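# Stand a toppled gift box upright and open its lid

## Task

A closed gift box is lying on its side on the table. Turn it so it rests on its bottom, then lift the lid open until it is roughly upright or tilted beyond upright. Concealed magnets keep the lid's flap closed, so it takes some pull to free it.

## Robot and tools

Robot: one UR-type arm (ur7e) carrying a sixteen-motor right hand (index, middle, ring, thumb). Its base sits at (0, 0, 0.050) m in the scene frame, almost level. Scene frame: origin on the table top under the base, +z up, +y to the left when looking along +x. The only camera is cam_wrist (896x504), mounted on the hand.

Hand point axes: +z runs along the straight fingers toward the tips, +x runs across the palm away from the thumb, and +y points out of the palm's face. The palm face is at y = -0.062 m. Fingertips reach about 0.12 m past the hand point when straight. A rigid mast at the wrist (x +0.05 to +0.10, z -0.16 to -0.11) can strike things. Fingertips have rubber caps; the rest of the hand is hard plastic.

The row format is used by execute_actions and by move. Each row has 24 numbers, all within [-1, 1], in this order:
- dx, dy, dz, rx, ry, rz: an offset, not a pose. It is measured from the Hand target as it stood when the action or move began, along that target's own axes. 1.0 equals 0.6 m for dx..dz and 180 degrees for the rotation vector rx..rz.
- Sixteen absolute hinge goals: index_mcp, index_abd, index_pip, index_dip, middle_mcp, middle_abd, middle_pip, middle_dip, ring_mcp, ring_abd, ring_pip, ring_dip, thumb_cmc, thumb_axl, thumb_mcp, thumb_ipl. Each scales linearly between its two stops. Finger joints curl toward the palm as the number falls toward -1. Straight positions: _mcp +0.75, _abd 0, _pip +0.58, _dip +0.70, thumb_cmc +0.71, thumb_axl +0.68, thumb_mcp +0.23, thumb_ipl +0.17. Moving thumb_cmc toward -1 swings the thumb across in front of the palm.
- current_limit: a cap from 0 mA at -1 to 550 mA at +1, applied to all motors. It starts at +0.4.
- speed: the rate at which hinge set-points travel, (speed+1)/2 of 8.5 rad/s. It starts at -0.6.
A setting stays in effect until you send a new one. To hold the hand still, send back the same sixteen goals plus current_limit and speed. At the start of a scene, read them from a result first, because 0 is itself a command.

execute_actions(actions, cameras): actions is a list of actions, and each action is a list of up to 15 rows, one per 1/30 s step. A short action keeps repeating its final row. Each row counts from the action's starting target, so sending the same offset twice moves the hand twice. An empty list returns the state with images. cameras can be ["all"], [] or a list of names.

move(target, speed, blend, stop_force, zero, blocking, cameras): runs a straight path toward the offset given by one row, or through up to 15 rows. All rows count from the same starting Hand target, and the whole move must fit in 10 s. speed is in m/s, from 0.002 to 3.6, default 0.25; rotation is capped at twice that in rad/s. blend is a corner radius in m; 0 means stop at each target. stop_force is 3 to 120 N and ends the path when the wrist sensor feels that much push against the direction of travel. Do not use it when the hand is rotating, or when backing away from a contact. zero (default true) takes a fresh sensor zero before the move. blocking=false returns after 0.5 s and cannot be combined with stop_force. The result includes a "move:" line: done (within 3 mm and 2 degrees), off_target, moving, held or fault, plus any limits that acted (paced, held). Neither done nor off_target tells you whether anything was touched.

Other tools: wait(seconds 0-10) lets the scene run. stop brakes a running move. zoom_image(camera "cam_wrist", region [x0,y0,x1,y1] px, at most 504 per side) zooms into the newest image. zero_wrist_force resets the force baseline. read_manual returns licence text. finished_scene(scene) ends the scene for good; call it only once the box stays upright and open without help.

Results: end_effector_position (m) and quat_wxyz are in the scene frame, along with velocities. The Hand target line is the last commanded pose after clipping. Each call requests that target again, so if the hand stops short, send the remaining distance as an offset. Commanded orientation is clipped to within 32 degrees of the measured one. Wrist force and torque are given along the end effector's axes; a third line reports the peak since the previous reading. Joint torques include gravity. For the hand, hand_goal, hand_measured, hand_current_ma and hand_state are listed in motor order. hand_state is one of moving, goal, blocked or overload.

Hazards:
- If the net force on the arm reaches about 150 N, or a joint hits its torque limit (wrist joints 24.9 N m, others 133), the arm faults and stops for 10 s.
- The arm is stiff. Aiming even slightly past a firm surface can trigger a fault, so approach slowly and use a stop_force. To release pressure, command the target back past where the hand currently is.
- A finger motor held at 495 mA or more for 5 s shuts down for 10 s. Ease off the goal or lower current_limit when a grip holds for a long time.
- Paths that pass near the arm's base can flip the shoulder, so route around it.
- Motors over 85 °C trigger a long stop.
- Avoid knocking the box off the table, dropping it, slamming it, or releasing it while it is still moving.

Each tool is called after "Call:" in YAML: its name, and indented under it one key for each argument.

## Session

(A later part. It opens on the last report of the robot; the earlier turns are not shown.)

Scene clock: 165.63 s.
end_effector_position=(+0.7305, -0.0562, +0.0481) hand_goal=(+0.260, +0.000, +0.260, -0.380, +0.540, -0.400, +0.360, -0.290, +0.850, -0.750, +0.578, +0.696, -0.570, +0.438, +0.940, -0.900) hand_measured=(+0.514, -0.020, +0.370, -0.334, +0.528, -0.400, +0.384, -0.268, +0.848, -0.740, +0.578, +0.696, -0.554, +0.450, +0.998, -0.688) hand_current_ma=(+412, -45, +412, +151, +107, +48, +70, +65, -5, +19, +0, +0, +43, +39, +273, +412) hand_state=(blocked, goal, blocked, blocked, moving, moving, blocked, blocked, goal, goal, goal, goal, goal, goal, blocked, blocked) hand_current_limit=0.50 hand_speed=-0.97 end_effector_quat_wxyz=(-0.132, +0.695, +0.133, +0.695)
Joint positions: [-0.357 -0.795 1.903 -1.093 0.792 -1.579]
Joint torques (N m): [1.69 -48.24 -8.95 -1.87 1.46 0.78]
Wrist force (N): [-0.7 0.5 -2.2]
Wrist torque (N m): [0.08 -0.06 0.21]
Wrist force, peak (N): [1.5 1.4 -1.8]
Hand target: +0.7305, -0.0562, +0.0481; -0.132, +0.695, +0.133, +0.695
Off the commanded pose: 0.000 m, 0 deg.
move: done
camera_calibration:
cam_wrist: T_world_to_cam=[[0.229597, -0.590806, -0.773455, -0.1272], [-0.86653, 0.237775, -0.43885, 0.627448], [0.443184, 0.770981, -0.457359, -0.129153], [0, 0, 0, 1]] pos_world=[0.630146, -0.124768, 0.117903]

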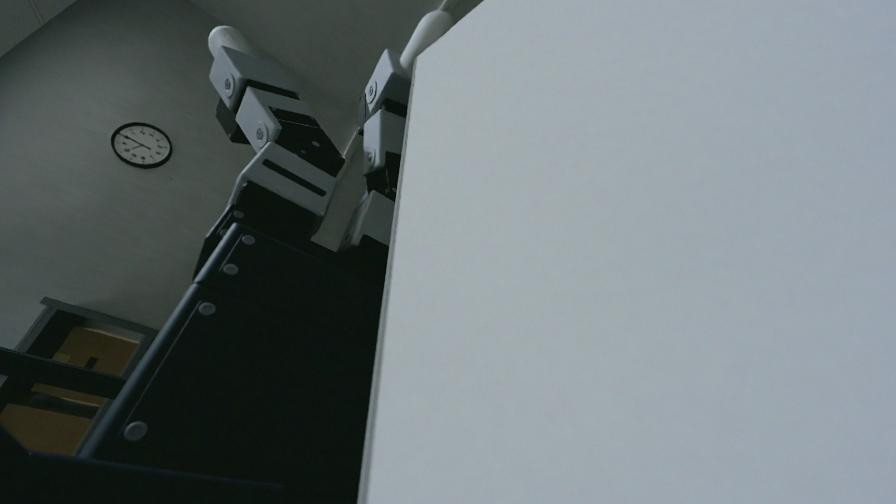

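Call:
move:
  target: [0, 0, 0, 0, 0, 0, 0.26, 0, 0.26, -0.38, 0.66, -0.40, 0.38, -0.26, 0.85, -0.75, 0.577, 0.696, -0.571, 0.437, 0.94, -0.9, 0.5, -0.95]
  cameras: ["all"]

Scene clock: 166.93 s.
end_effector_position=(+0.7305, -0.0562, +0.0481) hand_goal=(+0.260, +0.000, +0.260, -0.380, +0.660, -0.400, +0.380, -0.260, +0.850, -0.750, +0.578, +0.696, -0.570, +0.438, +0.940, -0.900) hand_measured=(+0.516, +0.004, +0.370, -0.334, +0.658, -0.388, +0.382, -0.262, +0.848, -0.740, +0.578, +0.696, -0.554, +0.450, +0.998, -0.688) hand_current_ma=(+412, +8, +412, +152, -5, +27, +5, -5, -5, +19, +0, +0, +41, +38, +273, +412) hand_state=(blocked, goal, blocked, blocked, goal, goal, goal, goal, goal, goal, goal, goal, goal, goal, blocked, blocked) hand_current_limit=0.50 hand_speed=-0.95 end_effector_quat_wxyz=(-0.132, +0.695, +0.133, +0.695)
Joint positions: [-0.357 -0.795 1.903 -1.093 0.792 -1.579]
Joint torques (N m): [2.19 -49.51 -8.05 -2.48 1.22 0.21]
Wrist force (N): [-1.4 0.6 -2.0]
Wrist torque (N m): [0.08 0.03 0.16]
Wrist force, peak (N): [-1.9 0.6 -2.1]
Hand target: +0.7305, -0.0562, +0.0481; -0.132, +0.695, +0.133, +0.695
Off the commanded pose: 0.000 m, 0 deg.
move: done
camera_calibration:
cam_wrist: T_world_to_cam=[[0.229597, -0.590806, -0.773455, -0.1272], [-0.86653, 0.237775, -0.43885, 0.627448], [0.443184, 0.770981, -0.457359, -0.129153], [0, 0, 0, 1]] pos_world=[0.630146, -0.124768, 0.117903]

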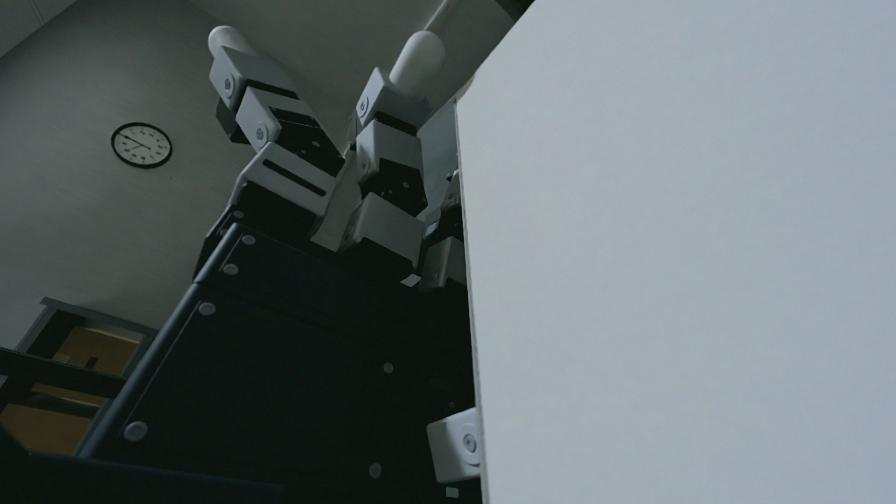

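Call:
move:
  target: [0, 0, 0, 0, 0, 0, 0.53, 0, 0.37, -0.29, 0.85, 0, 0.358, -0.1, 0.85, -0.2, 0.577, 0.696, -0.571, 0.437, 0.978, -0.66, 0.3, -0.9]

Call:
move:
  target:
    - [0, 0, 0, 0, 0, 0, 0.8, 0, 0.358, -0.1, 0.85, 0, 0.358, -0.1, 0.85, -0.2, 0.577, 0.696, -0.571, 0.437, 0.978, -0.56, 0.4, -0.7]
    - [0, 0.0167, -0.02, 0, 0, 0, 0.8, 0, 0.358, -0.1, 0.85, 0, 0.358, -0.1, 0.85, -0.2, 0.577, 0.696, -0.571, 0.437, 0.978, -0.56, 0.4, -0.7]
  speed: 0.1

Call:
move:
  target: [0, 0, 0, 0, 0, 0, 0.74, 0, 0.358, -0.28, 0.85, 0, 0.358, -0.28, 0.85, -0.2, 0.577, 0.696, -0.571, 0.437, 0.978, -0.74, 0.2, -0.7]
  cameras: ["all"]

Call:
move:
  target: [0, 0, 0, 0, 0, 0, 0.52, 0, 0.34, -0.30, 0.85, 0, 0.358, -0.28, 0.85, -0.2, 0.577, 0.696, -0.571, 0.437, 0.978, -0.94, 0.0, -0.85]
  cameras: ["all"]

Scene clock: 172.00 s.
end_effector_position=(+0.7305, -0.0562, +0.0481) hand_goal=(+0.530, +0.000, +0.370, -0.290, +0.850, +0.000, +0.358, -0.100, +0.850, -0.200, +0.578, +0.696, -0.570, +0.438, +0.978, -0.660) hand_measured=(+0.528, +0.006, +0.372, -0.286, +0.848, +0.002, +0.360, -0.102, +0.848, -0.198, +0.578, +0.696, -0.558, +0.442, +0.984, -0.662) hand_current_ma=(-3, +13, +5, +6, -5, +2, +5, -5, -5, +2, +0, +0, +29, +12, +20, -4) hand_state=(goal, goal, goal, goal, goal, goal, goal, goal, goal, goal, goal, goal, goal, goal, goal, goal) hand_current_limit=0.30 hand_speed=-0.90 end_effector_quat_wxyz=(-0.132, +0.695, +0.133, +0.695)
Joint positions: [-0.357 -0.795 1.903 -1.093 0.792 -1.579]
Joint torques (N m): [1.98 -51.48 -4.53 -2.15 1.06 -1.41]
Wrist force (N): [-0.4 0.4 -2.0]
Wrist torque (N m): [0.05 -0.04 0.16]
Wrist force, peak (N): [-1.8 0.6 -2.2]
Hand target: +0.7305, -0.0562, +0.0481; -0.132, +0.695, +0.133, +0.695
Off the commanded pose: 0.000 m, 0 deg.
move: done

Scene clock: 173.47 s.
end_effector_position=(+0.7231, -0.0698, +0.0481) hand_goal=(+0.800, +0.000, +0.358, -0.100, +0.850, +0.000, +0.358, -0.100, +0.850, -0.200, +0.578, +0.696, -0.570, +0.438, +0.978, -0.560) hand_measured=(+0.798, +0.006, +0.362, -0.104, +0.848, +0.002, +0.360, -0.102, +0.848, -0.198, +0.578, +0.696, -0.560, +0.440, +0.982, -0.562) hand_current_ma=(-5, +13, +6, -6, -5, +2, +5, -5, -5, +2, +0, +0, +22, +4, +13, -4) hand_state=(goal, goal, goal, goal, goal, goal, goal, goal, goal, goal, goal, goal, goal, goal, goal, goal) hand_current_limit=0.40 hand_speed=-0.70 end_effector_quat_wxyz=(-0.132, +0.695, +0.133, +0.695)
Joint positions: [-0.39 -0.802 1.92 -1.103 0.759 -1.58]
Joint torques (N m): [-6.18 -53.71 0.25 -2.65 -1.4 -1.48]
Wrist force (N): [-0.6 0.4 -1.6]
Wrist torque (N m): [0.04 0.03 0.13]
Wrist force, peak (N): [-0.3 0.4 -2.3]
Hand target: +0.7230, -0.0699, +0.0481; -0.132, +0.695, +0.133, +0.695
Off the commanded pose: 0.000 m, 0 deg.
move: done

Scene clock: 173.97 s.
end_effector_position=(+0.7230, -0.0699, +0.0481) hand_goal=(+0.740, +0.000, +0.358, -0.280, +0.850, +0.000, +0.358, -0.280, +0.850, -0.200, +0.578, +0.696, -0.570, +0.438, +0.978, -0.740) hand_measured=(+0.742, +0.006, +0.360, -0.276, +0.848, +0.002, +0.360, -0.278, +0.848, -0.198, +0.578, +0.696, -0.560, +0.440, +0.982, -0.738) hand_current_ma=(+5, +13, +5, +6, -5, +2, +5, +5, -5, +2, +0, +0, +22, +4, +13, +7) hand_state=(goal, goal, goal, goal, goal, goal, goal, goal, goal, goal, goal, goal, goal, goal, goal, goal) hand_current_limit=0.20 hand_speed=-0.70 end_effector_quat_wxyz=(-0.132, +0.695, +0.133, +0.695)
Joint positions: [-0.39 -0.802 1.92 -1.103 0.759 -1.58]
Joint torques (N m): [-7.04 -53.01 0.31 -2.7 -1.43 -1.25]
Wrist force (N): [-0.7 0.5 -1.6]
Wrist torque (N m): [0.05 0.04 0.13]
Wrist force, peak (N): [-0.4 1.0 -1.7]
Hand target: +0.7230, -0.0699, +0.0481; -0.132, +0.695, +0.133, +0.695
Off the commanded pose: 0.000 m, 0 deg.
move: done
camera_calibration:
cam_wrist: T_world_to_cam=[[0.229597, -0.590806, -0.773455, -0.133655], [-0.86653, 0.237775, -0.43885, 0.624317], [0.443184, 0.770981, -0.457359, -0.115234], [0, 0, 0, 1]] pos_world=[0.622746, -0.138568, 0.117903]

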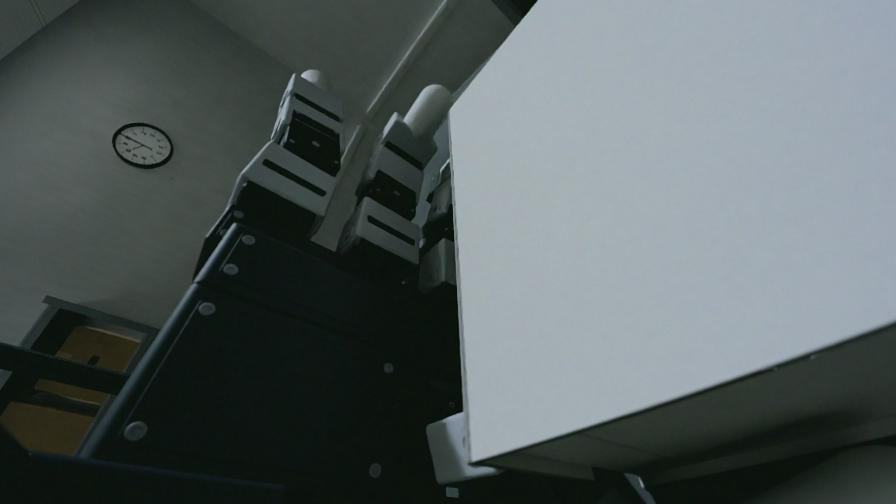

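Scene clock: 174.60 s.
end_effector_position=(+0.7230, -0.0699, +0.0481) hand_goal=(+0.520, +0.000, +0.340, -0.300, +0.850, +0.000, +0.358, -0.280, +0.850, -0.200, +0.578, +0.696, -0.570, +0.438, +0.978, -0.940) hand_measured=(+0.662, +0.006, +0.370, -0.284, +0.848, +0.002, +0.360, -0.278, +0.848, -0.198, +0.578, +0.696, -0.560, +0.440, +0.998, -0.842) hand_current_ma=(+275, +13, +92, +41, -5, +2, +5, +5, -5, +2, +0, +0, +22, +6, +77, +275) hand_state=(blocked, goal, blocked, goal, goal, goal, goal, goal, goal, goal, goal, goal, goal, goal, blocked, blocked) hand_current_limit=0.00 hand_speed=-0.85 end_effector_quat_wxyz=(-0.132, +0.695, +0.133, +0.695)
Joint positions: [-0.39 -0.802 1.92 -1.103 0.759 -1.58]
Joint torques (N m): [-5.83 -53.01 -0.61 -2.33 -1 -1.1]
Wrist force (N): [-0.9 1.2 -1.9]
Wrist torque (N m): [0.15 0.02 0.13]
Wrist force, peak (N): [-1.1 1.3 -2.0]
Hand target: +0.7230, -0.0699, +0.0481; -0.132, +0.695, +0.133, +0.695
Off the commanded pose: 0.000 m, 0 deg.
move: done
camera_calibration:
cam_wrist: T_world_to_cam=[[0.229597, -0.590806, -0.773455, -0.133655], [-0.86653, 0.237775, -0.43885, 0.624317], [0.443184, 0.770981, -0.457359, -0.115234], [0, 0, 0, 1]] pos_world=[0.622746, -0.138568, 0.117903]

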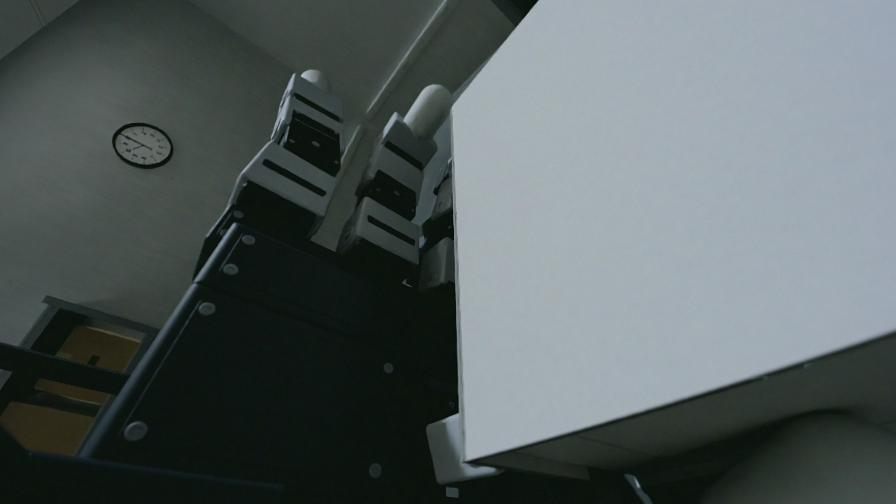

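Call:
zoom_image:
  camera: "cam_wrist"
  region: [440, 320, 896, 504]

Scaled by 1.105.

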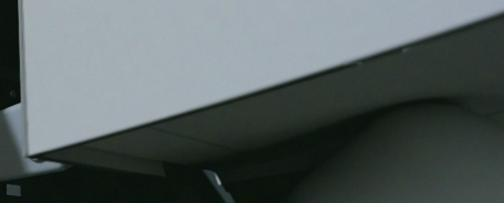

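Call:
move:
  target: [0, 0, 0, 0, 0, 0, 0.40, 0, 0.26, -0.38, 0.78, 0.28, 0.358, -0.28, 0.85, -0.3, 0.577, 0.696, -0.571, 0.437, 0.94, -1.0, 0.5, -0.8]

Call:
move:
  target: [0, 0, 0, 0, 0, 0, 0.40, 0, 0.26, -0.38, 0.56, 0.26, 0.28, -0.34, 0.85, -0.75, 0.577, 0.696, -0.571, 0.437, 0.94, -1.0, 0.5, -0.88]
  cameras: ["all"]

Call:
move:
  target: [0, 0, 0, 0, 0, 0, 0.40, 0, 0.26, -0.38, 0.52, -0.2, 0.26, -0.36, 0.85, -0.9, 0.577, 0.696, -0.571, 0.437, 0.94, -1.0, 0.5, -0.92]
  cameras: ["all"]

Scene clock: 176.50 s.
end_effector_position=(+0.7230, -0.0699, +0.0481) hand_goal=(+0.400, +0.000, +0.260, -0.380, +0.780, +0.280, +0.358, -0.280, +0.850, -0.300, +0.578, +0.696, -0.570, +0.438, +0.940, -1.000) hand_measured=(+0.662, +0.014, +0.370, -0.306, +0.782, +0.238, +0.360, -0.278, +0.848, -0.288, +0.578, +0.696, -0.560, +0.442, +0.998, -0.850) hand_current_ma=(+413, +32, +412, +274, +5, -114, +4, +5, -5, +24, +0, +0, +22, +8, +272, +413) hand_state=(blocked, goal, blocked, blocked, goal, blocked, goal, goal, goal, goal, goal, goal, goal, goal, blocked, blocked) hand_current_limit=0.50 hand_speed=-0.80 end_effector_quat_wxyz=(-0.132, +0.695, +0.133, +0.695)
Joint positions: [-0.39 -0.802 1.92 -1.103 0.759 -1.58]
Joint torques (N m): [-2.06 -51.98 -0.08 -1.7 0.64 -0.32]
Wrist force (N): [0.2 0.8 -1.8]
Wrist torque (N m): [0.10 0.15 0.16]
Wrist force, peak (N): [-1.2 1.3 -2.0]
Hand target: +0.7230, -0.0699, +0.0481; -0.132, +0.695, +0.133, +0.695
Off the commanded pose: 0.000 m, 0 deg.
move: done

Scene clock: 177.70 s.
end_effector_position=(+0.7230, -0.0699, +0.0481) hand_goal=(+0.400, +0.000, +0.260, -0.380, +0.560, +0.260, +0.280, -0.340, +0.850, -0.750, +0.578, +0.696, -0.570, +0.438, +0.940, -1.000) hand_measured=(+0.662, +0.014, +0.370, -0.308, +0.750, +0.240, +0.324, -0.320, +0.848, -0.740, +0.578, +0.696, -0.560, +0.442, +0.998, -0.850) hand_current_ma=(+413, +32, +412, +264, +413, -45, +144, +59, -5, +19, +0, +0, +24, +11, +272, +413) hand_state=(blocked, goal, blocked, blocked, blocked, goal, blocked, blocked, goal, goal, goal, goal, goal, goal, blocked, blocked) hand_current_limit=0.50 hand_speed=-0.88 end_effector_quat_wxyz=(-0.132, +0.695, +0.133, +0.695)
Joint positions: [-0.39 -0.802 1.92 -1.103 0.759 -1.58]
Joint torques (N m): [1 -51.53 -1.28 -1.16 1.33 0.15]
Wrist force (N): [-0.9 1.1 -1.6]
Wrist torque (N m): [0.16 0.15 0.09]
Wrist force, peak (N): [-1.2 1.3 -1.6]
Hand target: +0.7230, -0.0699, +0.0481; -0.132, +0.695, +0.133, +0.695
Off the commanded pose: 0.000 m, 0 deg.
move: done
camera_calibration:
cam_wrist: T_world_to_cam=[[0.229597, -0.590806, -0.773455, -0.133655], [-0.86653, 0.237775, -0.43885, 0.624317], [0.443184, 0.770981, -0.457359, -0.115234], [0, 0, 0, 1]] pos_world=[0.622746, -0.138568, 0.117903]

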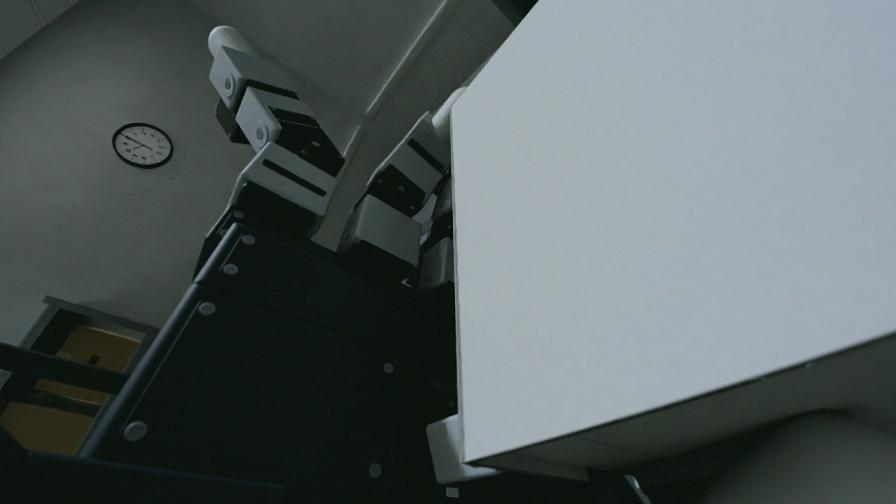

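Scene clock: 179.87 s.
end_effector_position=(+0.7230, -0.0699, +0.0481) hand_goal=(+0.400, +0.000, +0.260, -0.380, +0.520, -0.200, +0.260, -0.360, +0.850, -0.900, +0.578, +0.696, -0.570, +0.438, +0.940, -1.000) hand_measured=(+0.660, +0.020, +0.356, -0.318, +0.590, -0.212, +0.308, -0.344, +0.848, -0.892, +0.578, +0.696, -0.564, +0.444, +0.998, -0.850) hand_current_ma=(+413, +48, +368, +223, +275, -27, +157, +45, -5, +16, +0, +0, +11, +16, +272, +412) hand_state=(blocked, blocked, blocked, blocked, blocked, goal, blocked, goal, goal, goal, goal, goal, goal, goal, blocked, blocked) hand_current_limit=0.50 hand_speed=-0.92 end_effector_quat_wxyz=(-0.132, +0.695, +0.133, +0.695)
Joint positions: [-0.39 -0.802 1.92 -1.103 0.759 -1.58]
Joint torques (N m): [2.78 -50.56 -1.87 -0.06 1.31 0.36]
Wrist force (N): [-1.2 1.0 -1.7]
Wrist torque (N m): [0.13 0.03 0.07]
Wrist force, peak (N): [-1.1 1.3 -1.9]
Hand target: +0.7230, -0.0699, +0.0481; -0.132, +0.695, +0.133, +0.695
Off the commanded pose: 0.000 m, 0 deg.
move: done
camera_calibration:
cam_wrist: T_world_to_cam=[[0.229597, -0.590806, -0.773455, -0.133655], [-0.86653, 0.237775, -0.43885, 0.624317], [0.443184, 0.770981, -0.457359, -0.115234], [0, 0, 0, 1]] pos_world=[0.622746, -0.138568, 0.117903]

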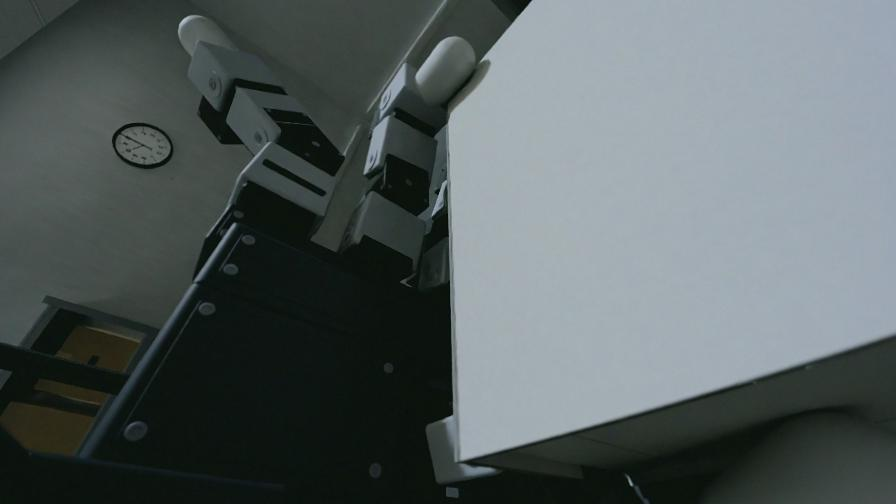

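Call:
move:
  target: [0, 0, 0, 0, 0, 0, 0.40, 0.02, 0.26, -0.38, 0.85, 0.1, 0.30, -0.30, 0.85, -0.5, 0.577, 0.696, -0.571, 0.437, 0.94, -1.0, 0.5, -0.7]

Call:
move:
  target: [0, 0, 0, 0, 0, 0, 0.40, 0.06, 0.26, -0.38, 0.82, 0.30, 0.36, -0.33, 0.85, -0.5, 0.577, 0.696, -0.571, 0.437, 0.94, -1.0, 0.5, -0.7]

Call:
move:
  target: [0, 0, 0, 0, 0, 0, 0.36, 0.06, 0.24, -0.42, 0.45, 0.30, 0.26, -0.40, 0.85, -0.75, 0.577, 0.696, -0.571, 0.437, 0.94, -1.0, 0.76, -0.8]
  cameras: ["all"]

Call:
move:
  target: [0, 0, 0, 0, 0, 0, 0.36, 0.04, 0.24, -0.42, 0.45, -0.05, 0.26, -0.40, 0.85, -0.9, 0.577, 0.696, -0.571, 0.437, 0.94, -1.0, 0.76, -0.95]
  cameras: ["all"]

Scene clock: 182.70 s.
end_effector_position=(+0.7230, -0.0699, +0.0481) hand_goal=(+0.400, +0.020, +0.260, -0.380, +0.850, +0.100, +0.300, -0.300, +0.850, -0.500, +0.578, +0.696, -0.570, +0.438, +0.940, -1.000) hand_measured=(+0.696, +0.084, +0.356, -0.318, +0.668, -0.130, +0.282, -0.312, +0.848, -0.500, +0.578, +0.696, -0.570, +0.442, +0.996, -0.894) hand_current_ma=(+413, +191, +368, +223, -412, -412, -52, -28, -5, +1, +0, +0, +1, +12, +265, +412) hand_state=(blocked, blocked, blocked, blocked, blocked, blocked, goal, goal, goal, goal, goal, goal, goal, goal, blocked, blocked) hand_current_limit=0.50 hand_speed=-0.70 end_effector_quat_wxyz=(-0.132, +0.695, +0.133, +0.695)
Joint positions: [-0.39 -0.802 1.92 -1.103 0.759 -1.58]
Joint torques (N m): [3.51 -48.89 -2.27 -0.41 1.35 0.61]
Wrist force (N): [-2.3 0.8 -1.8]
Wrist torque (N m): [0.10 0.12 0.14]
Wrist force, peak (N): [-2.3 1.1 -1.9]
Hand target: +0.7230, -0.0699, +0.0481; -0.132, +0.695, +0.133, +0.695
Off the commanded pose: 0.000 m, 0 deg.
move: done

Scene clock: 183.20 s.
end_effector_position=(+0.7230, -0.0699, +0.0481) hand_goal=(+0.400, +0.060, +0.260, -0.380, +0.820, +0.300, +0.360, -0.330, +0.850, -0.500, +0.578, +0.696, -0.570, +0.438, +0.940, -1.000) hand_measured=(+0.702, +0.100, +0.356, -0.318, +0.668, -0.122, +0.304, -0.332, +0.848, -0.500, +0.578, +0.696, -0.572, +0.442, +0.996, -0.900) hand_current_ma=(+413, +110, +368, +223, -412, -412, -193, -5, -5, +1, +0, +0, -3, +11, +261, +413) hand_state=(blocked, blocked, blocked, blocked, blocked, blocked, blocked, goal, goal, goal, goal, goal, goal, goal, blocked, blocked) hand_current_limit=0.50 hand_speed=-0.70 end_effector_quat_wxyz=(-0.132, +0.695, +0.133, +0.695)
Joint positions: [-0.39 -0.802 1.92 -1.103 0.759 -1.58]
Joint torques (N m): [3.2 -48.92 -1.57 -0.83 1.45 0.64]
Wrist force (N): [1.4 1.3 -2.2]
Wrist torque (N m): [0.05 0.33 0.23]
Wrist force, peak (N): [1.8 1.7 -2.4]
Hand target: +0.7230, -0.0699, +0.0481; -0.132, +0.695, +0.133, +0.695
Off the commanded pose: 0.000 m, 0 deg.
move: done

Scene clock: 183.80 s.
end_effector_position=(+0.7230, -0.0699, +0.0481) hand_goal=(+0.360, +0.060, +0.240, -0.420, +0.450, +0.300, +0.260, -0.400, +0.850, -0.750, +0.578, +0.696, -0.570, +0.438, +0.940, -1.000) hand_measured=(+0.702, +0.100, +0.356, -0.334, +0.650, -0.120, +0.306, -0.358, +0.848, -0.740, +0.578, +0.696, -0.562, +0.442, +0.996, -0.900) hand_current_ma=(+484, +110, +463, +329, +484, -484, +148, +138, -5, +19, +0, +0, +19, +11, +261, +484) hand_state=(blocked, blocked, blocked, blocked, blocked, blocked, blocked, blocked, goal, goal, goal, goal, goal, goal, blocked, blocked) hand_current_limit=0.76 hand_speed=-0.80 end_effector_quat_wxyz=(-0.132, +0.695, +0.133, +0.695)
Joint positions: [-0.39 -0.802 1.92 -1.103 0.759 -1.58]
Joint torques (N m): [3.15 -48.74 -3.05 -1.3 1.39 0.59]
Wrist force (N): [0.4 0.1 -2.0]
Wrist torque (N m): [0.16 0.31 0.07]
Wrist force, peak (N): [1.9 1.5 -2.3]
Hand target: +0.7230, -0.0699, +0.0481; -0.132, +0.695, +0.133, +0.695
Off the commanded pose: 0.000 m, 0 deg.
move: done
camera_calibration:
cam_wrist: T_world_to_cam=[[0.229597, -0.590806, -0.773455, -0.133655], [-0.86653, 0.237775, -0.43885, 0.624317], [0.443184, 0.770981, -0.457359, -0.115234], [0, 0, 0, 1]] pos_world=[0.622746, -0.138568, 0.117903]

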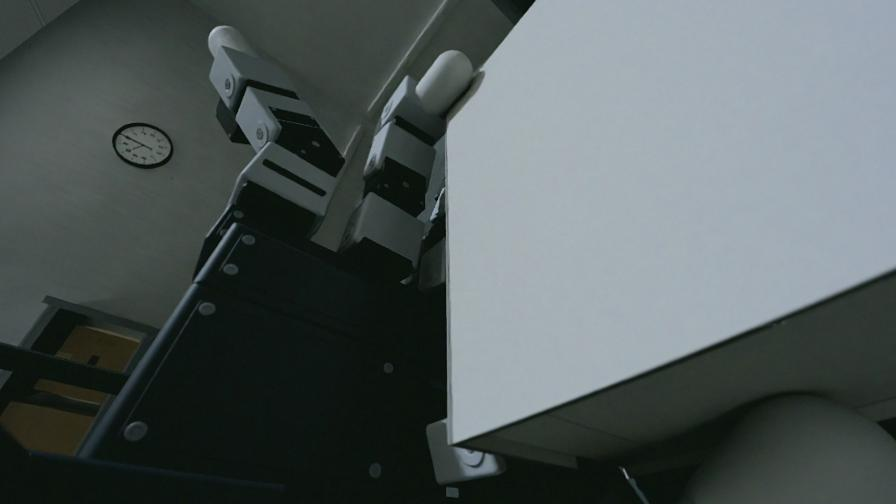

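Scene clock: 184.80 s.
end_effector_position=(+0.7230, -0.0699, +0.0481) hand_goal=(+0.360, +0.040, +0.240, -0.420, +0.450, -0.050, +0.260, -0.400, +0.850, -0.900, +0.578, +0.696, -0.570, +0.438, +0.940, -1.000) hand_measured=(+0.702, +0.100, +0.356, -0.334, +0.650, -0.122, +0.306, -0.358, +0.848, -0.892, +0.578, +0.696, -0.562, +0.442, +0.996, -0.900) hand_current_ma=(+484, +179, +463, +329, +484, -220, +148, +138, -5, +16, +0, +0, +19, +11, +261, +484) hand_state=(blocked, blocked, blocked, blocked, blocked, blocked, blocked, blocked, goal, goal, goal, goal, goal, goal, blocked, blocked) hand_current_limit=0.76 hand_speed=-0.95 end_effector_quat_wxyz=(-0.132, +0.695, +0.133, +0.695)
Joint positions: [-0.39 -0.802 1.92 -1.103 0.759 -1.58]
Joint torques (N m): [2.87 -48.8 -3.02 -1.83 1.35 0.6]
Wrist force (N): [0.5 0.4 -1.8]
Wrist torque (N m): [0.16 0.28 0.07]
Wrist force, peak (N): [1.2 0.3 -1.7]
Hand target: +0.7230, -0.0699, +0.0481; -0.132, +0.695, +0.133, +0.695
Off the commanded pose: 0.000 m, 0 deg.
move: done
camera_calibration:
cam_wrist: T_world_to_cam=[[0.229597, -0.590806, -0.773455, -0.133655], [-0.86653, 0.237775, -0.43885, 0.624317], [0.443184, 0.770981, -0.457359, -0.115234], [0, 0, 0, 1]] pos_world=[0.622746, -0.138568, 0.117903]

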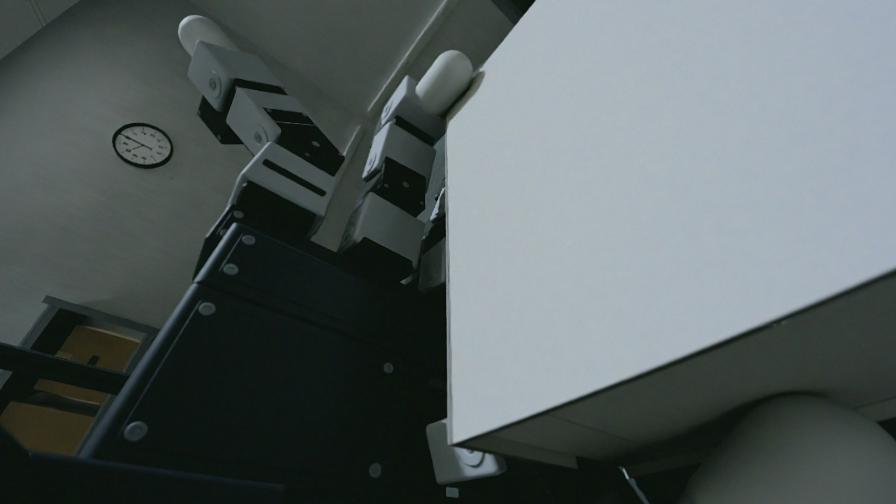

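Call:
zoom_image:
  camera: "cam_wrist"
  region: [340, 0, 540, 160]

Call:
zoom_image:
  camera: "cam_wrist"
  region: [400, 240, 896, 504]

Scaled by 2.520.

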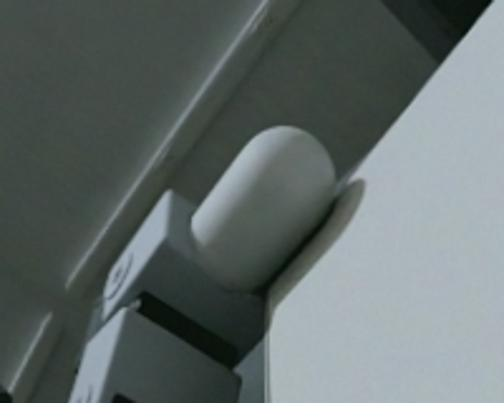

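Scaled by 1.016.

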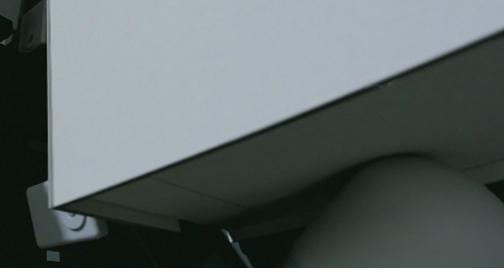

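Call:
move:
  target: [0, 0, 0, 0, 0, 0, 0.40, 0.0, 0.26, -0.38, 0.85, -0.15, 0.36, -0.1, 0.85, -0.3, 0.577, 0.696, -0.571, 0.437, 0.94, -1.0, 0.5, -0.7]
  cameras: ["all"]

Scene clock: 191.50 s.
end_effector_position=(+0.7230, -0.0699, +0.0481) hand_goal=(+0.400, +0.000, +0.260, -0.380, +0.850, -0.150, +0.360, -0.100, +0.850, -0.300, +0.578, +0.696, -0.570, +0.438, +0.940, -1.000) hand_measured=(+0.702, +0.026, +0.356, -0.324, +0.848, -0.148, +0.358, -0.102, +0.848, -0.298, +0.578, +0.696, -0.562, +0.442, +0.996, -0.900) hand_current_ma=(+413, +65, +368, +191, -4, +2, -5, -5, -5, +2, +0, +0, +19, +11, +261, +413) hand_state=(blocked, blocked, blocked, blocked, goal, goal, goal, goal, goal, goal, goal, goal, goal, goal, blocked, blocked) hand_current_limit=0.50 hand_speed=-0.70 end_effector_quat_wxyz=(-0.132, +0.695, +0.133, +0.695)
Joint positions: [-0.39 -0.802 1.92 -1.103 0.759 -1.58]
Joint torques (N m): [2.65 -47.22 -4.32 -2.01 1.28 0.45]
Wrist force (N): [-2.0 0.9 -1.9]
Wrist torque (N m): [0.11 0.09 0.13]
Wrist force, peak (N): [-2.0 1.0 -2.1]
Hand target: +0.7230, -0.0699, +0.0481; -0.132, +0.695, +0.133, +0.695
Off the commanded pose: 0.000 m, 0 deg.
move: done
camera_calibration:
cam_wrist: T_world_to_cam=[[0.229597, -0.590806, -0.773455, -0.133655], [-0.86653, 0.237775, -0.43885, 0.624317], [0.443184, 0.770981, -0.457359, -0.115234], [0, 0, 0, 1]] pos_world=[0.622746, -0.138568, 0.117903]

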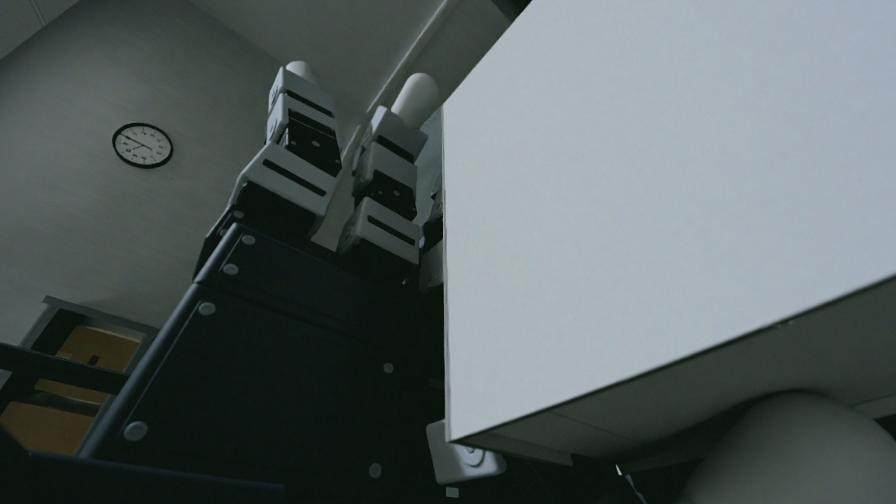

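Call:
move:
  target:
    - [0.05, 0, 0, 0, 0, 0, 0.40, 0, 0.26, -0.38, 0.85, 0, 0.577, 0.696, 0.85, 0, 0.577, 0.696, -0.571, 0.437, 0.94, -1.0, 0.5, -0.8]
    - [0.0843, 0.0238, 0, 0, 0, 0.25, 0.40, 0, 0.26, -0.38, 0.85, 0, 0.577, 0.696, 0.85, 0, 0.577, 0.696, -0.571, 0.437, 0.94, -1.0, 0.5, -0.8]
    - [0.08, 0.0533, 0, 0, 0, 0.5, 0.40, 0, 0.26, -0.38, 0.85, 0, 0.577, 0.696, 0.85, 0, 0.577, 0.696, -0.571, 0.437, 0.94, -1.0, 0.5, -0.8]
  speed: [0.08, 0.3, 0.3]
  blend: [0.01, 0.01, 0]
  cameras: ["all"]

Scene clock: 195.87 s.
end_effector_position=(+0.7348, -0.0996, +0.0961) hand_goal=(+0.400, +0.000, +0.260, -0.380, +0.850, +0.000, +0.578, +0.696, +0.850, +0.000, +0.578, +0.696, -0.570, +0.438, +0.940, -1.000) hand_measured=(+0.702, +0.010, +0.356, -0.324, +0.842, +0.002, +0.576, +0.694, +0.842, +0.002, +0.578, +0.696, -0.572, +0.442, +0.996, -0.900) hand_current_ma=(+413, +22, +368, +191, -17, +2, -5, -5, -19, +2, +0, +0, -5, +11, +261, +412) hand_state=(blocked, goal, blocked, blocked, goal, goal, goal, goal, goal, goal, goal, goal, goal, goal, blocked, blocked) hand_current_limit=0.50 hand_speed=-0.80 end_effector_quat_wxyz=(+0.585, -0.585, +0.397, -0.398)
Joint positions: [-0.56 -0.889 1.638 -0.73 0.589 -0.014]
Joint torques (N m): [-7.55 -41.84 -23.71 -2.38 -1.52 1.06]
Wrist force (N): [0.2 3.3 -3.8]
Wrist torque (N m): [0.43 0.10 0.00]
Wrist force, peak (N): [0.4 3.5 -3.8]
Hand target: +0.7348, -0.0996, +0.0961; +0.585, -0.585, +0.397, -0.398
Off the commanded pose: 0.000 m, 0 deg.
move: done
camera_calibration:
cam_wrist: T_world_to_cam=[[-0.288614, 0.717414, -0.634049, 0.380936], [-0.829288, 0.143665, 0.540039, 0.531776], [0.478523, 0.681672, 0.553479, -0.207569], [0, 0, 0, 1]] pos_world=[0.650265, -0.208193, 0.0692374]

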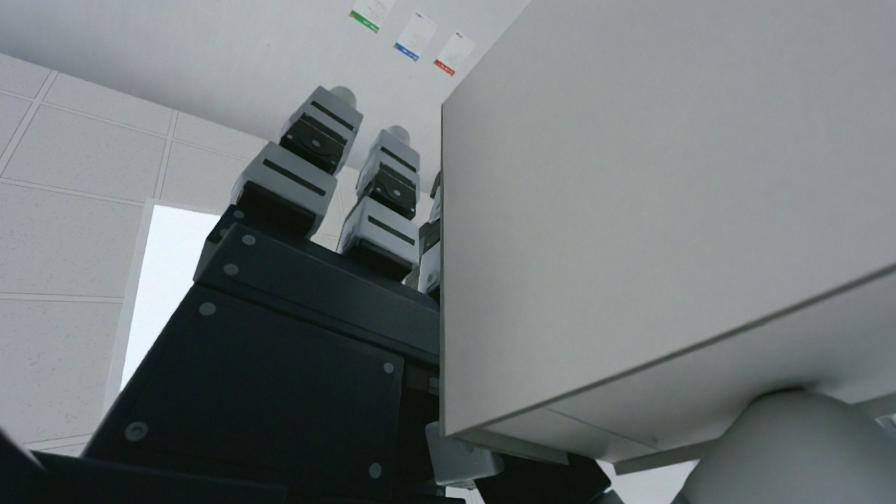

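Call:
zoom_image:
  camera: "cam_wrist"
  region: [420, 240, 896, 504]

Scaled by 1.059.

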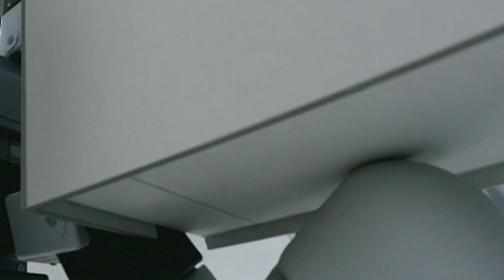

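Call:
move:
  target: [0, 0.052, 0, 0, 0, 0, 0.40, 0, 0.26, -0.38, 0.85, 0, 0.577, 0.696, 0.85, 0, 0.577, 0.696, -0.571, 0.437, 0.94, -1.0, 0.5, -0.8]
  speed: 0.05
  stop_force: 3

Call:
move:
  target: [0, 0, 0, 0, 0, 0, 0.68, 0, 0.36, -0.28, 0.85, 0, 0.577, 0.696, 0.85, 0, 0.577, 0.696, -0.571, 0.437, 0.978, -0.86, 0.2, -0.85]
  cameras: ["all"]

Scene clock: 198.87 s.
end_effector_position=(+0.7347, -0.0996, +0.0675) hand_goal=(+0.400, +0.000, +0.260, -0.380, +0.850, +0.000, +0.578, +0.696, +0.850, +0.000, +0.578, +0.696, -0.570, +0.438, +0.940, -1.000) hand_measured=(+0.702, +0.010, +0.356, -0.324, +0.842, +0.002, +0.576, +0.694, +0.842, +0.002, +0.578, +0.696, -0.574, +0.442, +0.996, -0.902) hand_current_ma=(+412, +19, +368, +191, -18, +2, -5, -5, -20, +2, +0, +0, -9, +11, +261, +412) hand_state=(blocked, goal, blocked, blocked, goal, goal, goal, goal, goal, goal, goal, goal, goal, goal, blocked, blocked) hand_current_limit=0.50 hand_speed=-0.80 end_effector_quat_wxyz=(+0.585, -0.585, +0.397, -0.397)
Joint positions: [-0.56 -0.842 1.647 -0.786 0.589 -0.014]
Joint torques (N m): [-6.39 -57.87 -23.13 0.58 -0.9 -0.95]
Wrist force (N): [0.3 2.8 -3.8]
Wrist torque (N m): [0.38 0.10 -0.02]
Wrist force, peak (N): [-0.6 -3.8 -3.6]
Hand target: +0.7347, -0.0996, +0.0675; +0.585, -0.585, +0.397, -0.398 (not the last commanded pose)
Off the commanded pose: 0.003 m, 0 deg.
move: contact

Scene clock: 199.43 s.
end_effector_position=(+0.7347, -0.0996, +0.0675) hand_goal=(+0.680, +0.000, +0.360, -0.280, +0.850, +0.000, +0.578, +0.696, +0.850, +0.000, +0.578, +0.696, -0.570, +0.438, +0.978, -0.860) hand_measured=(+0.684, +0.008, +0.368, -0.272, +0.842, +0.002, +0.576, +0.694, +0.842, +0.002, +0.578, +0.696, -0.574, +0.442, +0.986, -0.862) hand_current_ma=(+10, +15, +18, +16, -18, +2, -5, -5, -20, +2, +0, +0, -7, +8, +24, -3) hand_state=(goal, goal, goal, goal, goal, goal, goal, goal, goal, goal, goal, goal, goal, goal, goal, goal) hand_current_limit=0.20 hand_speed=-0.85 end_effector_quat_wxyz=(+0.585, -0.585, +0.397, -0.398)
Joint positions: [-0.56 -0.842 1.647 -0.786 0.589 -0.014]
Joint torques (N m): [-5.36 -54.28 -21.79 0.61 -0.52 -1.33]
Wrist force (N): [0.2 0.3 -3.1]
Wrist torque (N m): [0.13 0.11 0.04]
Wrist force, peak (N): [0.4 3.0 -3.6]
Hand target: +0.7347, -0.0996, +0.0675; +0.585, -0.585, +0.397, -0.398
Off the commanded pose: 0.000 m, 0 deg.
move: done
camera_calibration:
cam_wrist: T_world_to_cam=[[-0.288677, 0.717446, -0.633984, 0.362882], [-0.829222, 0.143655, 0.540143, 0.547035], [0.478599, 0.681641, 0.553452, -0.191802], [0, 0, 0, 1]] pos_world=[0.650165, -0.208193, 0.040737]

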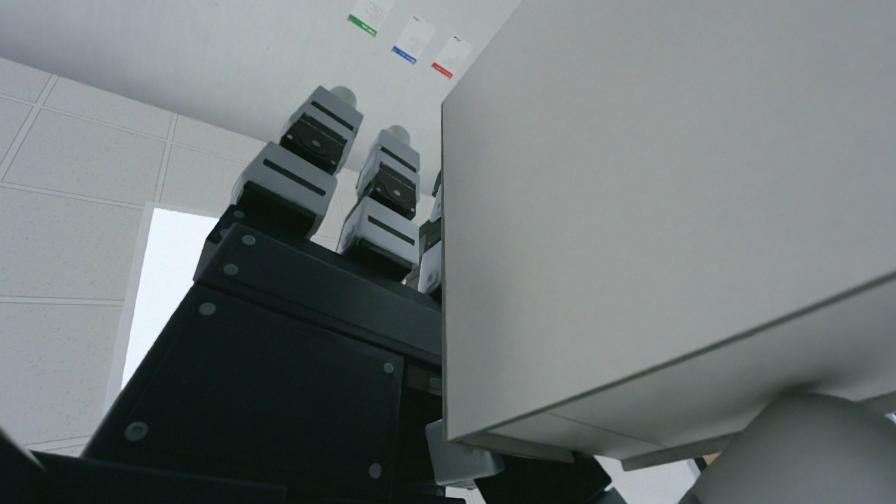

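Call:
move:
  target:
    - [0, 0, 0, 0, 0, 0, 0.82, 0, 0.358, -0.1, 0.85, 0, 0.358, -0.1, 0.85, -0.3, 0.577, 0.696, -0.571, 0.5, 0.978, -0.45, 0.4, -0.6]
    - [-0.0133, -0.0167, 0.0267, 0, 0, 0, 0.82, 0, 0.358, -0.1, 0.85, 0, 0.358, -0.1, 0.85, -0.3, 0.577, 0.696, -0.571, 0.5, 0.978, -0.45, 0.4, -0.6]
  speed: 0.1

Call:
move:
  target: [0, 0, 0, 0, 0, 0, 0.6, 0, 0.358, -0.30, 0.75, 0.2, 0.358, -0.25, 0.85, -0.3, 0.577, 0.696, -0.571, 0.5, 0.978, -0.58, 0.2, -0.7]

Call:
move:
  target: [0, 0, 0, 0, 0, 0, 0.42, 0, 0.34, -0.32, 0.75, 0.2, 0.358, -0.30, 0.85, -0.3, 0.577, 0.696, -0.571, 0.5, 0.978, -0.80, 0.0, -0.85]
  cameras: ["all"]

Scene clock: 202.93 s.
end_effector_position=(+0.7465, -0.0864, +0.0774) hand_goal=(+0.820, +0.000, +0.358, -0.100, +0.850, +0.000, +0.358, -0.100, +0.850, -0.300, +0.578, +0.696, -0.570, +0.500, +0.978, -0.450) hand_measured=(+0.796, +0.004, +0.358, -0.104, +0.842, +0.002, +0.358, -0.098, +0.842, -0.298, +0.578, +0.696, -0.572, +0.498, +0.978, -0.452) hand_current_ma=(-71, +6, +1, -7, -19, +2, +0, +4, -20, +4, +0, +0, -4, -5, -2, -5) hand_state=(blocked, goal, goal, goal, goal, goal, goal, goal, goal, goal, goal, goal, goal, goal, goal, goal) hand_current_limit=0.40 hand_speed=-0.60 end_effector_quat_wxyz=(+0.585, -0.585, +0.397, -0.397)
Joint positions: [-0.528 -0.847 1.622 -0.757 0.62 -0.013]
Joint torques (N m): [6.11 -57.83 -22.29 0.25 1.47 -1.18]
Wrist force (N): [0.0 2.3 -3.3]
Wrist torque (N m): [0.37 0.07 0.03]
Wrist force, peak (N): [0.4 2.5 -3.9]
Hand target: +0.7466, -0.0863, +0.0775; +0.585, -0.585, +0.397, -0.398
Off the commanded pose: 0.000 m, 0 deg.
move: done

Scene clock: 203.43 s.
end_effector_position=(+0.7466, -0.0863, +0.0775) hand_goal=(+0.600, +0.000, +0.358, -0.300, +0.750, +0.200, +0.358, -0.250, +0.850, -0.300, +0.578, +0.696, -0.570, +0.500, +0.978, -0.580) hand_measured=(+0.592, +0.004, +0.358, -0.296, +0.742, +0.196, +0.358, -0.248, +0.842, -0.298, +0.578, +0.696, -0.572, +0.498, +0.978, -0.578) hand_current_ma=(-20, +6, +0, +6, -17, -6, +0, +5, -20, +4, +0, +0, -4, -5, -2, +5) hand_state=(goal, goal, goal, goal, goal, goal, goal, goal, goal, goal, goal, goal, goal, goal, goal, goal) hand_current_limit=0.20 hand_speed=-0.70 end_effector_quat_wxyz=(+0.585, -0.585, +0.397, -0.398)
Joint positions: [-0.528 -0.847 1.622 -0.757 0.621 -0.013]
Joint torques (N m): [5.63 -57.68 -22.76 0.38 1.6 -1.31]
Wrist force (N): [0.0 2.5 -3.6]
Wrist torque (N m): [0.41 0.07 0.04]
Wrist force, peak (N): [0.0 2.6 -3.5]
Hand target: +0.7466, -0.0863, +0.0775; +0.585, -0.585, +0.397, -0.398
Off the commanded pose: 0.000 m, 0 deg.
move: done

Scene clock: 204.17 s.
end_effector_position=(+0.7467, -0.0863, +0.0775) hand_goal=(+0.420, +0.000, +0.340, -0.320, +0.750, +0.200, +0.358, -0.300, +0.850, -0.300, +0.578, +0.696, -0.570, +0.500, +0.978, -0.800) hand_measured=(+0.520, +0.004, +0.380, -0.298, +0.742, +0.196, +0.358, -0.298, +0.842, -0.298, +0.578, +0.696, -0.572, +0.502, +0.998, -0.714) hand_current_ma=(+275, +5, +129, +66, -17, -6, +0, +5, -20, +4, +0, +0, -4, +5, +78, +275) hand_state=(blocked, goal, blocked, blocked, goal, goal, goal, goal, goal, goal, goal, goal, goal, goal, blocked, blocked) hand_current_limit=0.00 hand_speed=-0.85 end_effector_quat_wxyz=(+0.585, -0.585, +0.397, -0.398)
Joint positions: [-0.528 -0.847 1.622 -0.757 0.621 -0.013]
Joint torques (N m): [5.05 -56.33 -21.04 -0.26 1.15 -1.49]
Wrist force (N): [0.1 2.6 -3.6]
Wrist torque (N m): [0.48 0.06 0.04]
Wrist force, peak (N): [0.0 2.5 -3.8]
Hand target: +0.7466, -0.0863, +0.0775; +0.585, -0.585, +0.397, -0.398
Off the commanded pose: 0.000 m, 0 deg.
move: done
camera_calibration:
cam_wrist: T_world_to_cam=[[-0.288643, 0.717496, -0.633944, 0.363129], [-0.829215, 0.143664, 0.540151, 0.54967], [0.478631, 0.681587, 0.55349, -0.212179], [0, 0, 0, 1]] pos_world=[0.662165, -0.194893, 0.0507368]

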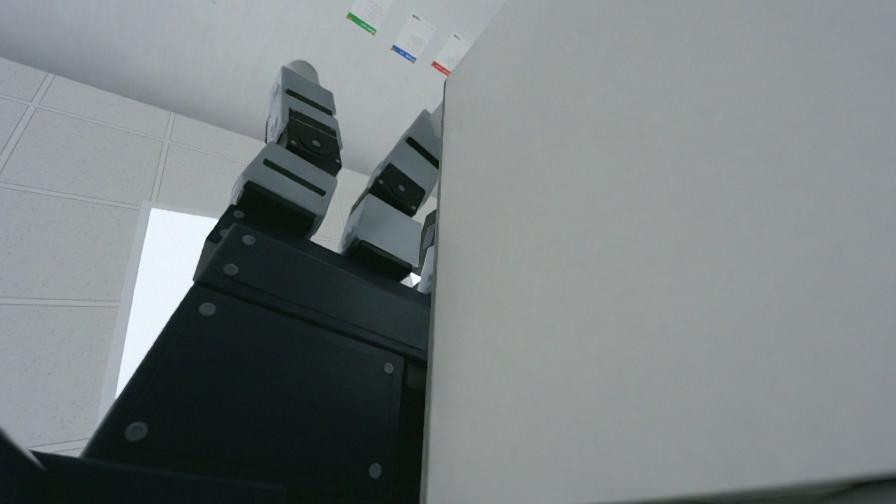

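Call:
move:
  target: [0, 0, 0, 0, 0, 0, 0.26, 0, 0.26, -0.40, 0.62, 0.2, 0.358, -0.32, 0.85, -0.4, 0.577, 0.696, -0.571, 0.5, 0.94, -0.92, 0.5, -0.85]

Call:
move:
  target: [0, 0, 0, 0, 0, 0, 0.26, 0, 0.26, -0.40, 0.46, 0.2, 0.33, -0.35, 0.85, -0.7, 0.577, 0.696, -0.571, 0.5, 0.94, -0.92, 0.5, -0.92]
  cameras: ["all"]

Call:
move:
  target: [0, 0, 0, 0, 0, 0, 0.26, 0, 0.26, -0.40, 0.42, -0.15, 0.30, -0.35, 0.85, -0.85, 0.577, 0.696, -0.571, 0.5, 0.94, -0.92, 0.55, -0.94]
  cameras: ["all"]

Scene clock: 205.27 s.
end_effector_position=(+0.7467, -0.0863, +0.0775) hand_goal=(+0.260, +0.000, +0.260, -0.400, +0.620, +0.200, +0.358, -0.320, +0.850, -0.400, +0.578, +0.696, -0.570, +0.500, +0.940, -0.920) hand_measured=(+0.520, +0.004, +0.380, -0.302, +0.614, +0.196, +0.358, -0.318, +0.842, -0.398, +0.578, +0.696, -0.572, +0.504, +0.998, -0.722) hand_current_ma=(+412, +5, +412, +378, -17, -6, +0, +5, -20, +4, +0, +0, -4, +13, +273, +412) hand_state=(blocked, goal, blocked, blocked, goal, goal, goal, goal, goal, goal, goal, goal, goal, goal, blocked, blocked) hand_current_limit=0.50 hand_speed=-0.85 end_effector_quat_wxyz=(+0.585, -0.585, +0.397, -0.398)
Joint positions: [-0.528 -0.847 1.622 -0.757 0.621 -0.013]
Joint torques (N m): [4.53 -51.6 -17.81 -1.66 0.15 -1.3]
Wrist force (N): [0.3 3.2 -3.5]
Wrist torque (N m): [0.45 0.04 0.05]
Wrist force, peak (N): [0.2 3.4 -3.7]
Hand target: +0.7466, -0.0863, +0.0775; +0.585, -0.585, +0.397, -0.398
Off the commanded pose: 0.000 m, 0 deg.
move: done

Scene clock: 206.47 s.
end_effector_position=(+0.7467, -0.0863, +0.0775) hand_goal=(+0.260, +0.000, +0.260, -0.400, +0.460, +0.200, +0.330, -0.350, +0.850, -0.700, +0.578, +0.696, -0.570, +0.500, +0.940, -0.920) hand_measured=(+0.520, +0.002, +0.380, -0.306, +0.592, +0.196, +0.358, -0.330, +0.842, -0.698, +0.578, +0.696, -0.568, +0.506, +0.998, -0.722) hand_current_ma=(+413, +1, +413, +363, +413, -8, +86, +53, -20, +4, +0, +0, +2, +15, +273, +413) hand_state=(blocked, goal, blocked, blocked, blocked, goal, blocked, goal, goal, goal, goal, goal, goal, goal, blocked, blocked) hand_current_limit=0.50 hand_speed=-0.92 end_effector_quat_wxyz=(+0.585, -0.585, +0.397, -0.398)
Joint positions: [-0.528 -0.847 1.622 -0.757 0.621 -0.013]
Joint torques (N m): [3.25 -48.76 -15.07 -2.25 -0.73 -1.46]
Wrist force (N): [0.1 1.9 -3.2]
Wrist torque (N m): [0.54 0.05 0.00]
Wrist force, peak (N): [0.2 3.4 -3.8]
Hand target: +0.7466, -0.0863, +0.0775; +0.585, -0.585, +0.397, -0.398
Off the commanded pose: 0.000 m, 0 deg.
move: done
camera_calibration:
cam_wrist: T_world_to_cam=[[-0.288643, 0.717496, -0.633944, 0.363129], [-0.829215, 0.143664, 0.540151, 0.54967], [0.478631, 0.681587, 0.55349, -0.212179], [0, 0, 0, 1]] pos_world=[0.662165, -0.194893, 0.0507368]

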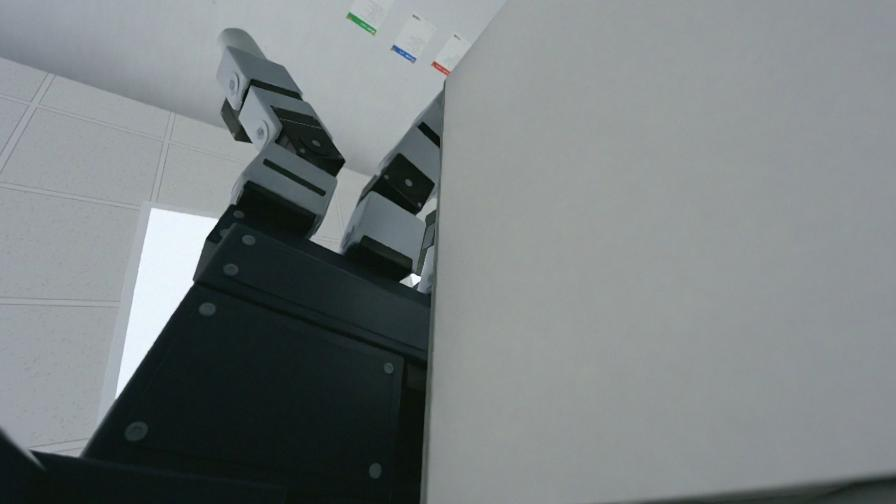

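Scene clock: 208.17 s.
end_effector_position=(+0.7467, -0.0863, +0.0775) hand_goal=(+0.260, +0.000, +0.260, -0.400, +0.420, -0.150, +0.300, -0.350, +0.850, -0.850, +0.578, +0.696, -0.570, +0.500, +0.940, -0.920) hand_measured=(+0.520, -0.036, +0.380, -0.316, +0.550, -0.130, +0.358, -0.330, +0.842, -0.848, +0.578, +0.696, -0.550, +0.506, +0.998, -0.722) hand_current_ma=(+426, -95, +426, +321, +426, +48, +204, +53, -20, +4, +0, +0, +59, +15, +273, +426) hand_state=(blocked, blocked, blocked, blocked, blocked, blocked, blocked, goal, goal, goal, goal, goal, blocked, goal, blocked, blocked) hand_current_limit=0.55 hand_speed=-0.94 end_effector_quat_wxyz=(+0.585, -0.585, +0.397, -0.398)
Joint positions: [-0.528 -0.847 1.622 -0.757 0.621 -0.013]
Joint torques (N m): [0.95 -45.67 -10.75 -1.39 -1.14 -0.93]
Wrist force (N): [0.2 2.7 -3.3]
Wrist torque (N m): [0.47 0.06 0.03]
Wrist force, peak (N): [0.1 3.1 -3.5]
Hand target: +0.7466, -0.0863, +0.0775; +0.585, -0.585, +0.397, -0.398
Off the commanded pose: 0.000 m, 0 deg.
move: done
camera_calibration:
cam_wrist: T_world_to_cam=[[-0.288643, 0.717496, -0.633944, 0.363129], [-0.829215, 0.143664, 0.540151, 0.54967], [0.478631, 0.681587, 0.55349, -0.212179], [0, 0, 0, 1]] pos_world=[0.662165, -0.194893, 0.0507368]

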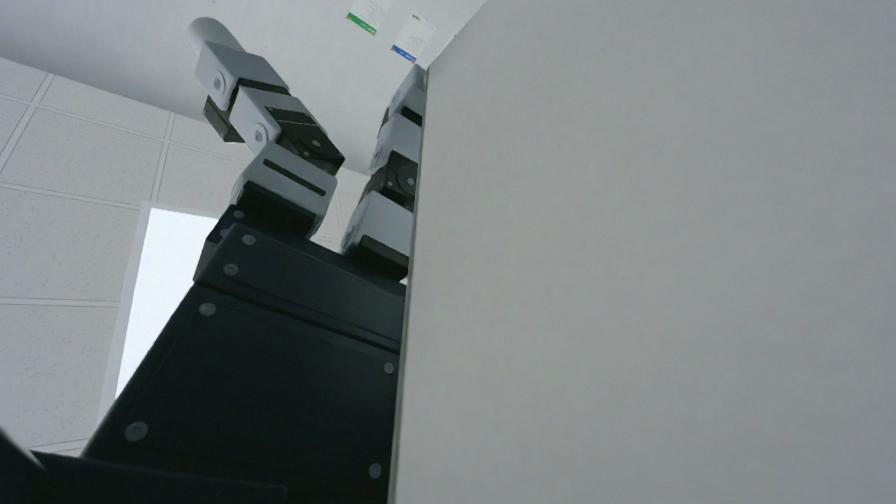

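Call:
move:
  target: [0, 0, 0, 0, 0, 0, 0.26, 0, 0.26, -0.40, 0.42, -0.45, 0.30, -0.35, 0.85, -0.95, 0.577, 0.696, -0.571, 0.5, 0.94, -0.92, 0.55, -0.94]
  cameras: ["all"]

Scene clock: 209.83 s.
end_effector_position=(+0.7467, -0.0863, +0.0775) hand_goal=(+0.260, +0.000, +0.260, -0.400, +0.420, -0.450, +0.300, -0.350, +0.850, -0.950, +0.578, +0.696, -0.570, +0.500, +0.940, -0.920) hand_measured=(+0.520, -0.036, +0.380, -0.330, +0.550, -0.390, +0.358, -0.324, +0.842, -0.948, +0.578, +0.696, -0.526, +0.506, +0.998, -0.712) hand_current_ma=(+426, -95, +426, +257, +426, +181, +204, +78, -20, +4, +0, +0, +146, +15, +273, +426) hand_state=(blocked, blocked, blocked, blocked, blocked, blocked, blocked, blocked, goal, goal, goal, goal, blocked, goal, blocked, blocked) hand_current_limit=0.55 hand_speed=-0.94 end_effector_quat_wxyz=(+0.585, -0.585, +0.397, -0.398)
Joint positions: [-0.528 -0.847 1.622 -0.757 0.621 -0.013]
Joint torques (N m): [0.66 -44.86 -9.54 -0.87 -1.14 -0.78]
Wrist force (N): [0.1 3.6 -3.6]
Wrist torque (N m): [0.44 0.06 0.06]
Wrist force, peak (N): [0.1 3.8 -3.7]
Hand target: +0.7466, -0.0863, +0.0775; +0.585, -0.585, +0.397, -0.398
Off the commanded pose: 0.000 m, 0 deg.
move: done
camera_calibration:
cam_wrist: T_world_to_cam=[[-0.288643, 0.717496, -0.633944, 0.363129], [-0.829215, 0.143664, 0.540151, 0.54967], [0.478631, 0.681587, 0.55349, -0.212179], [0, 0, 0, 1]] pos_world=[0.662165, -0.194893, 0.0507368]

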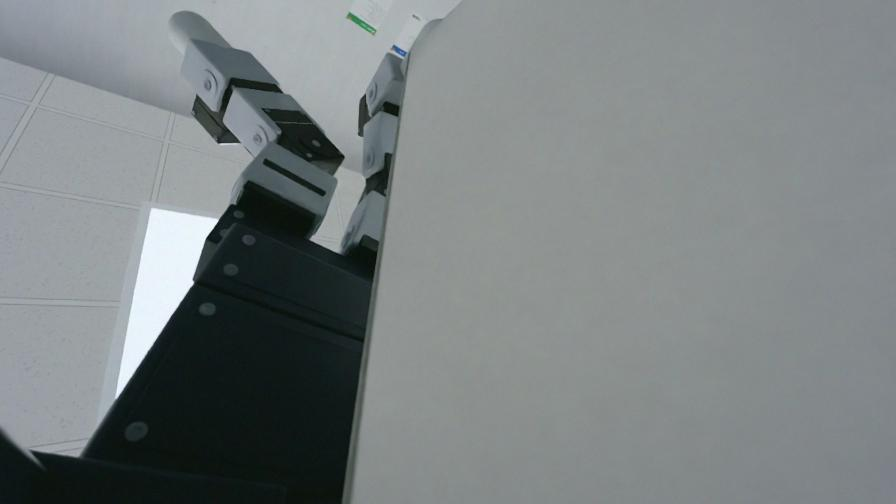

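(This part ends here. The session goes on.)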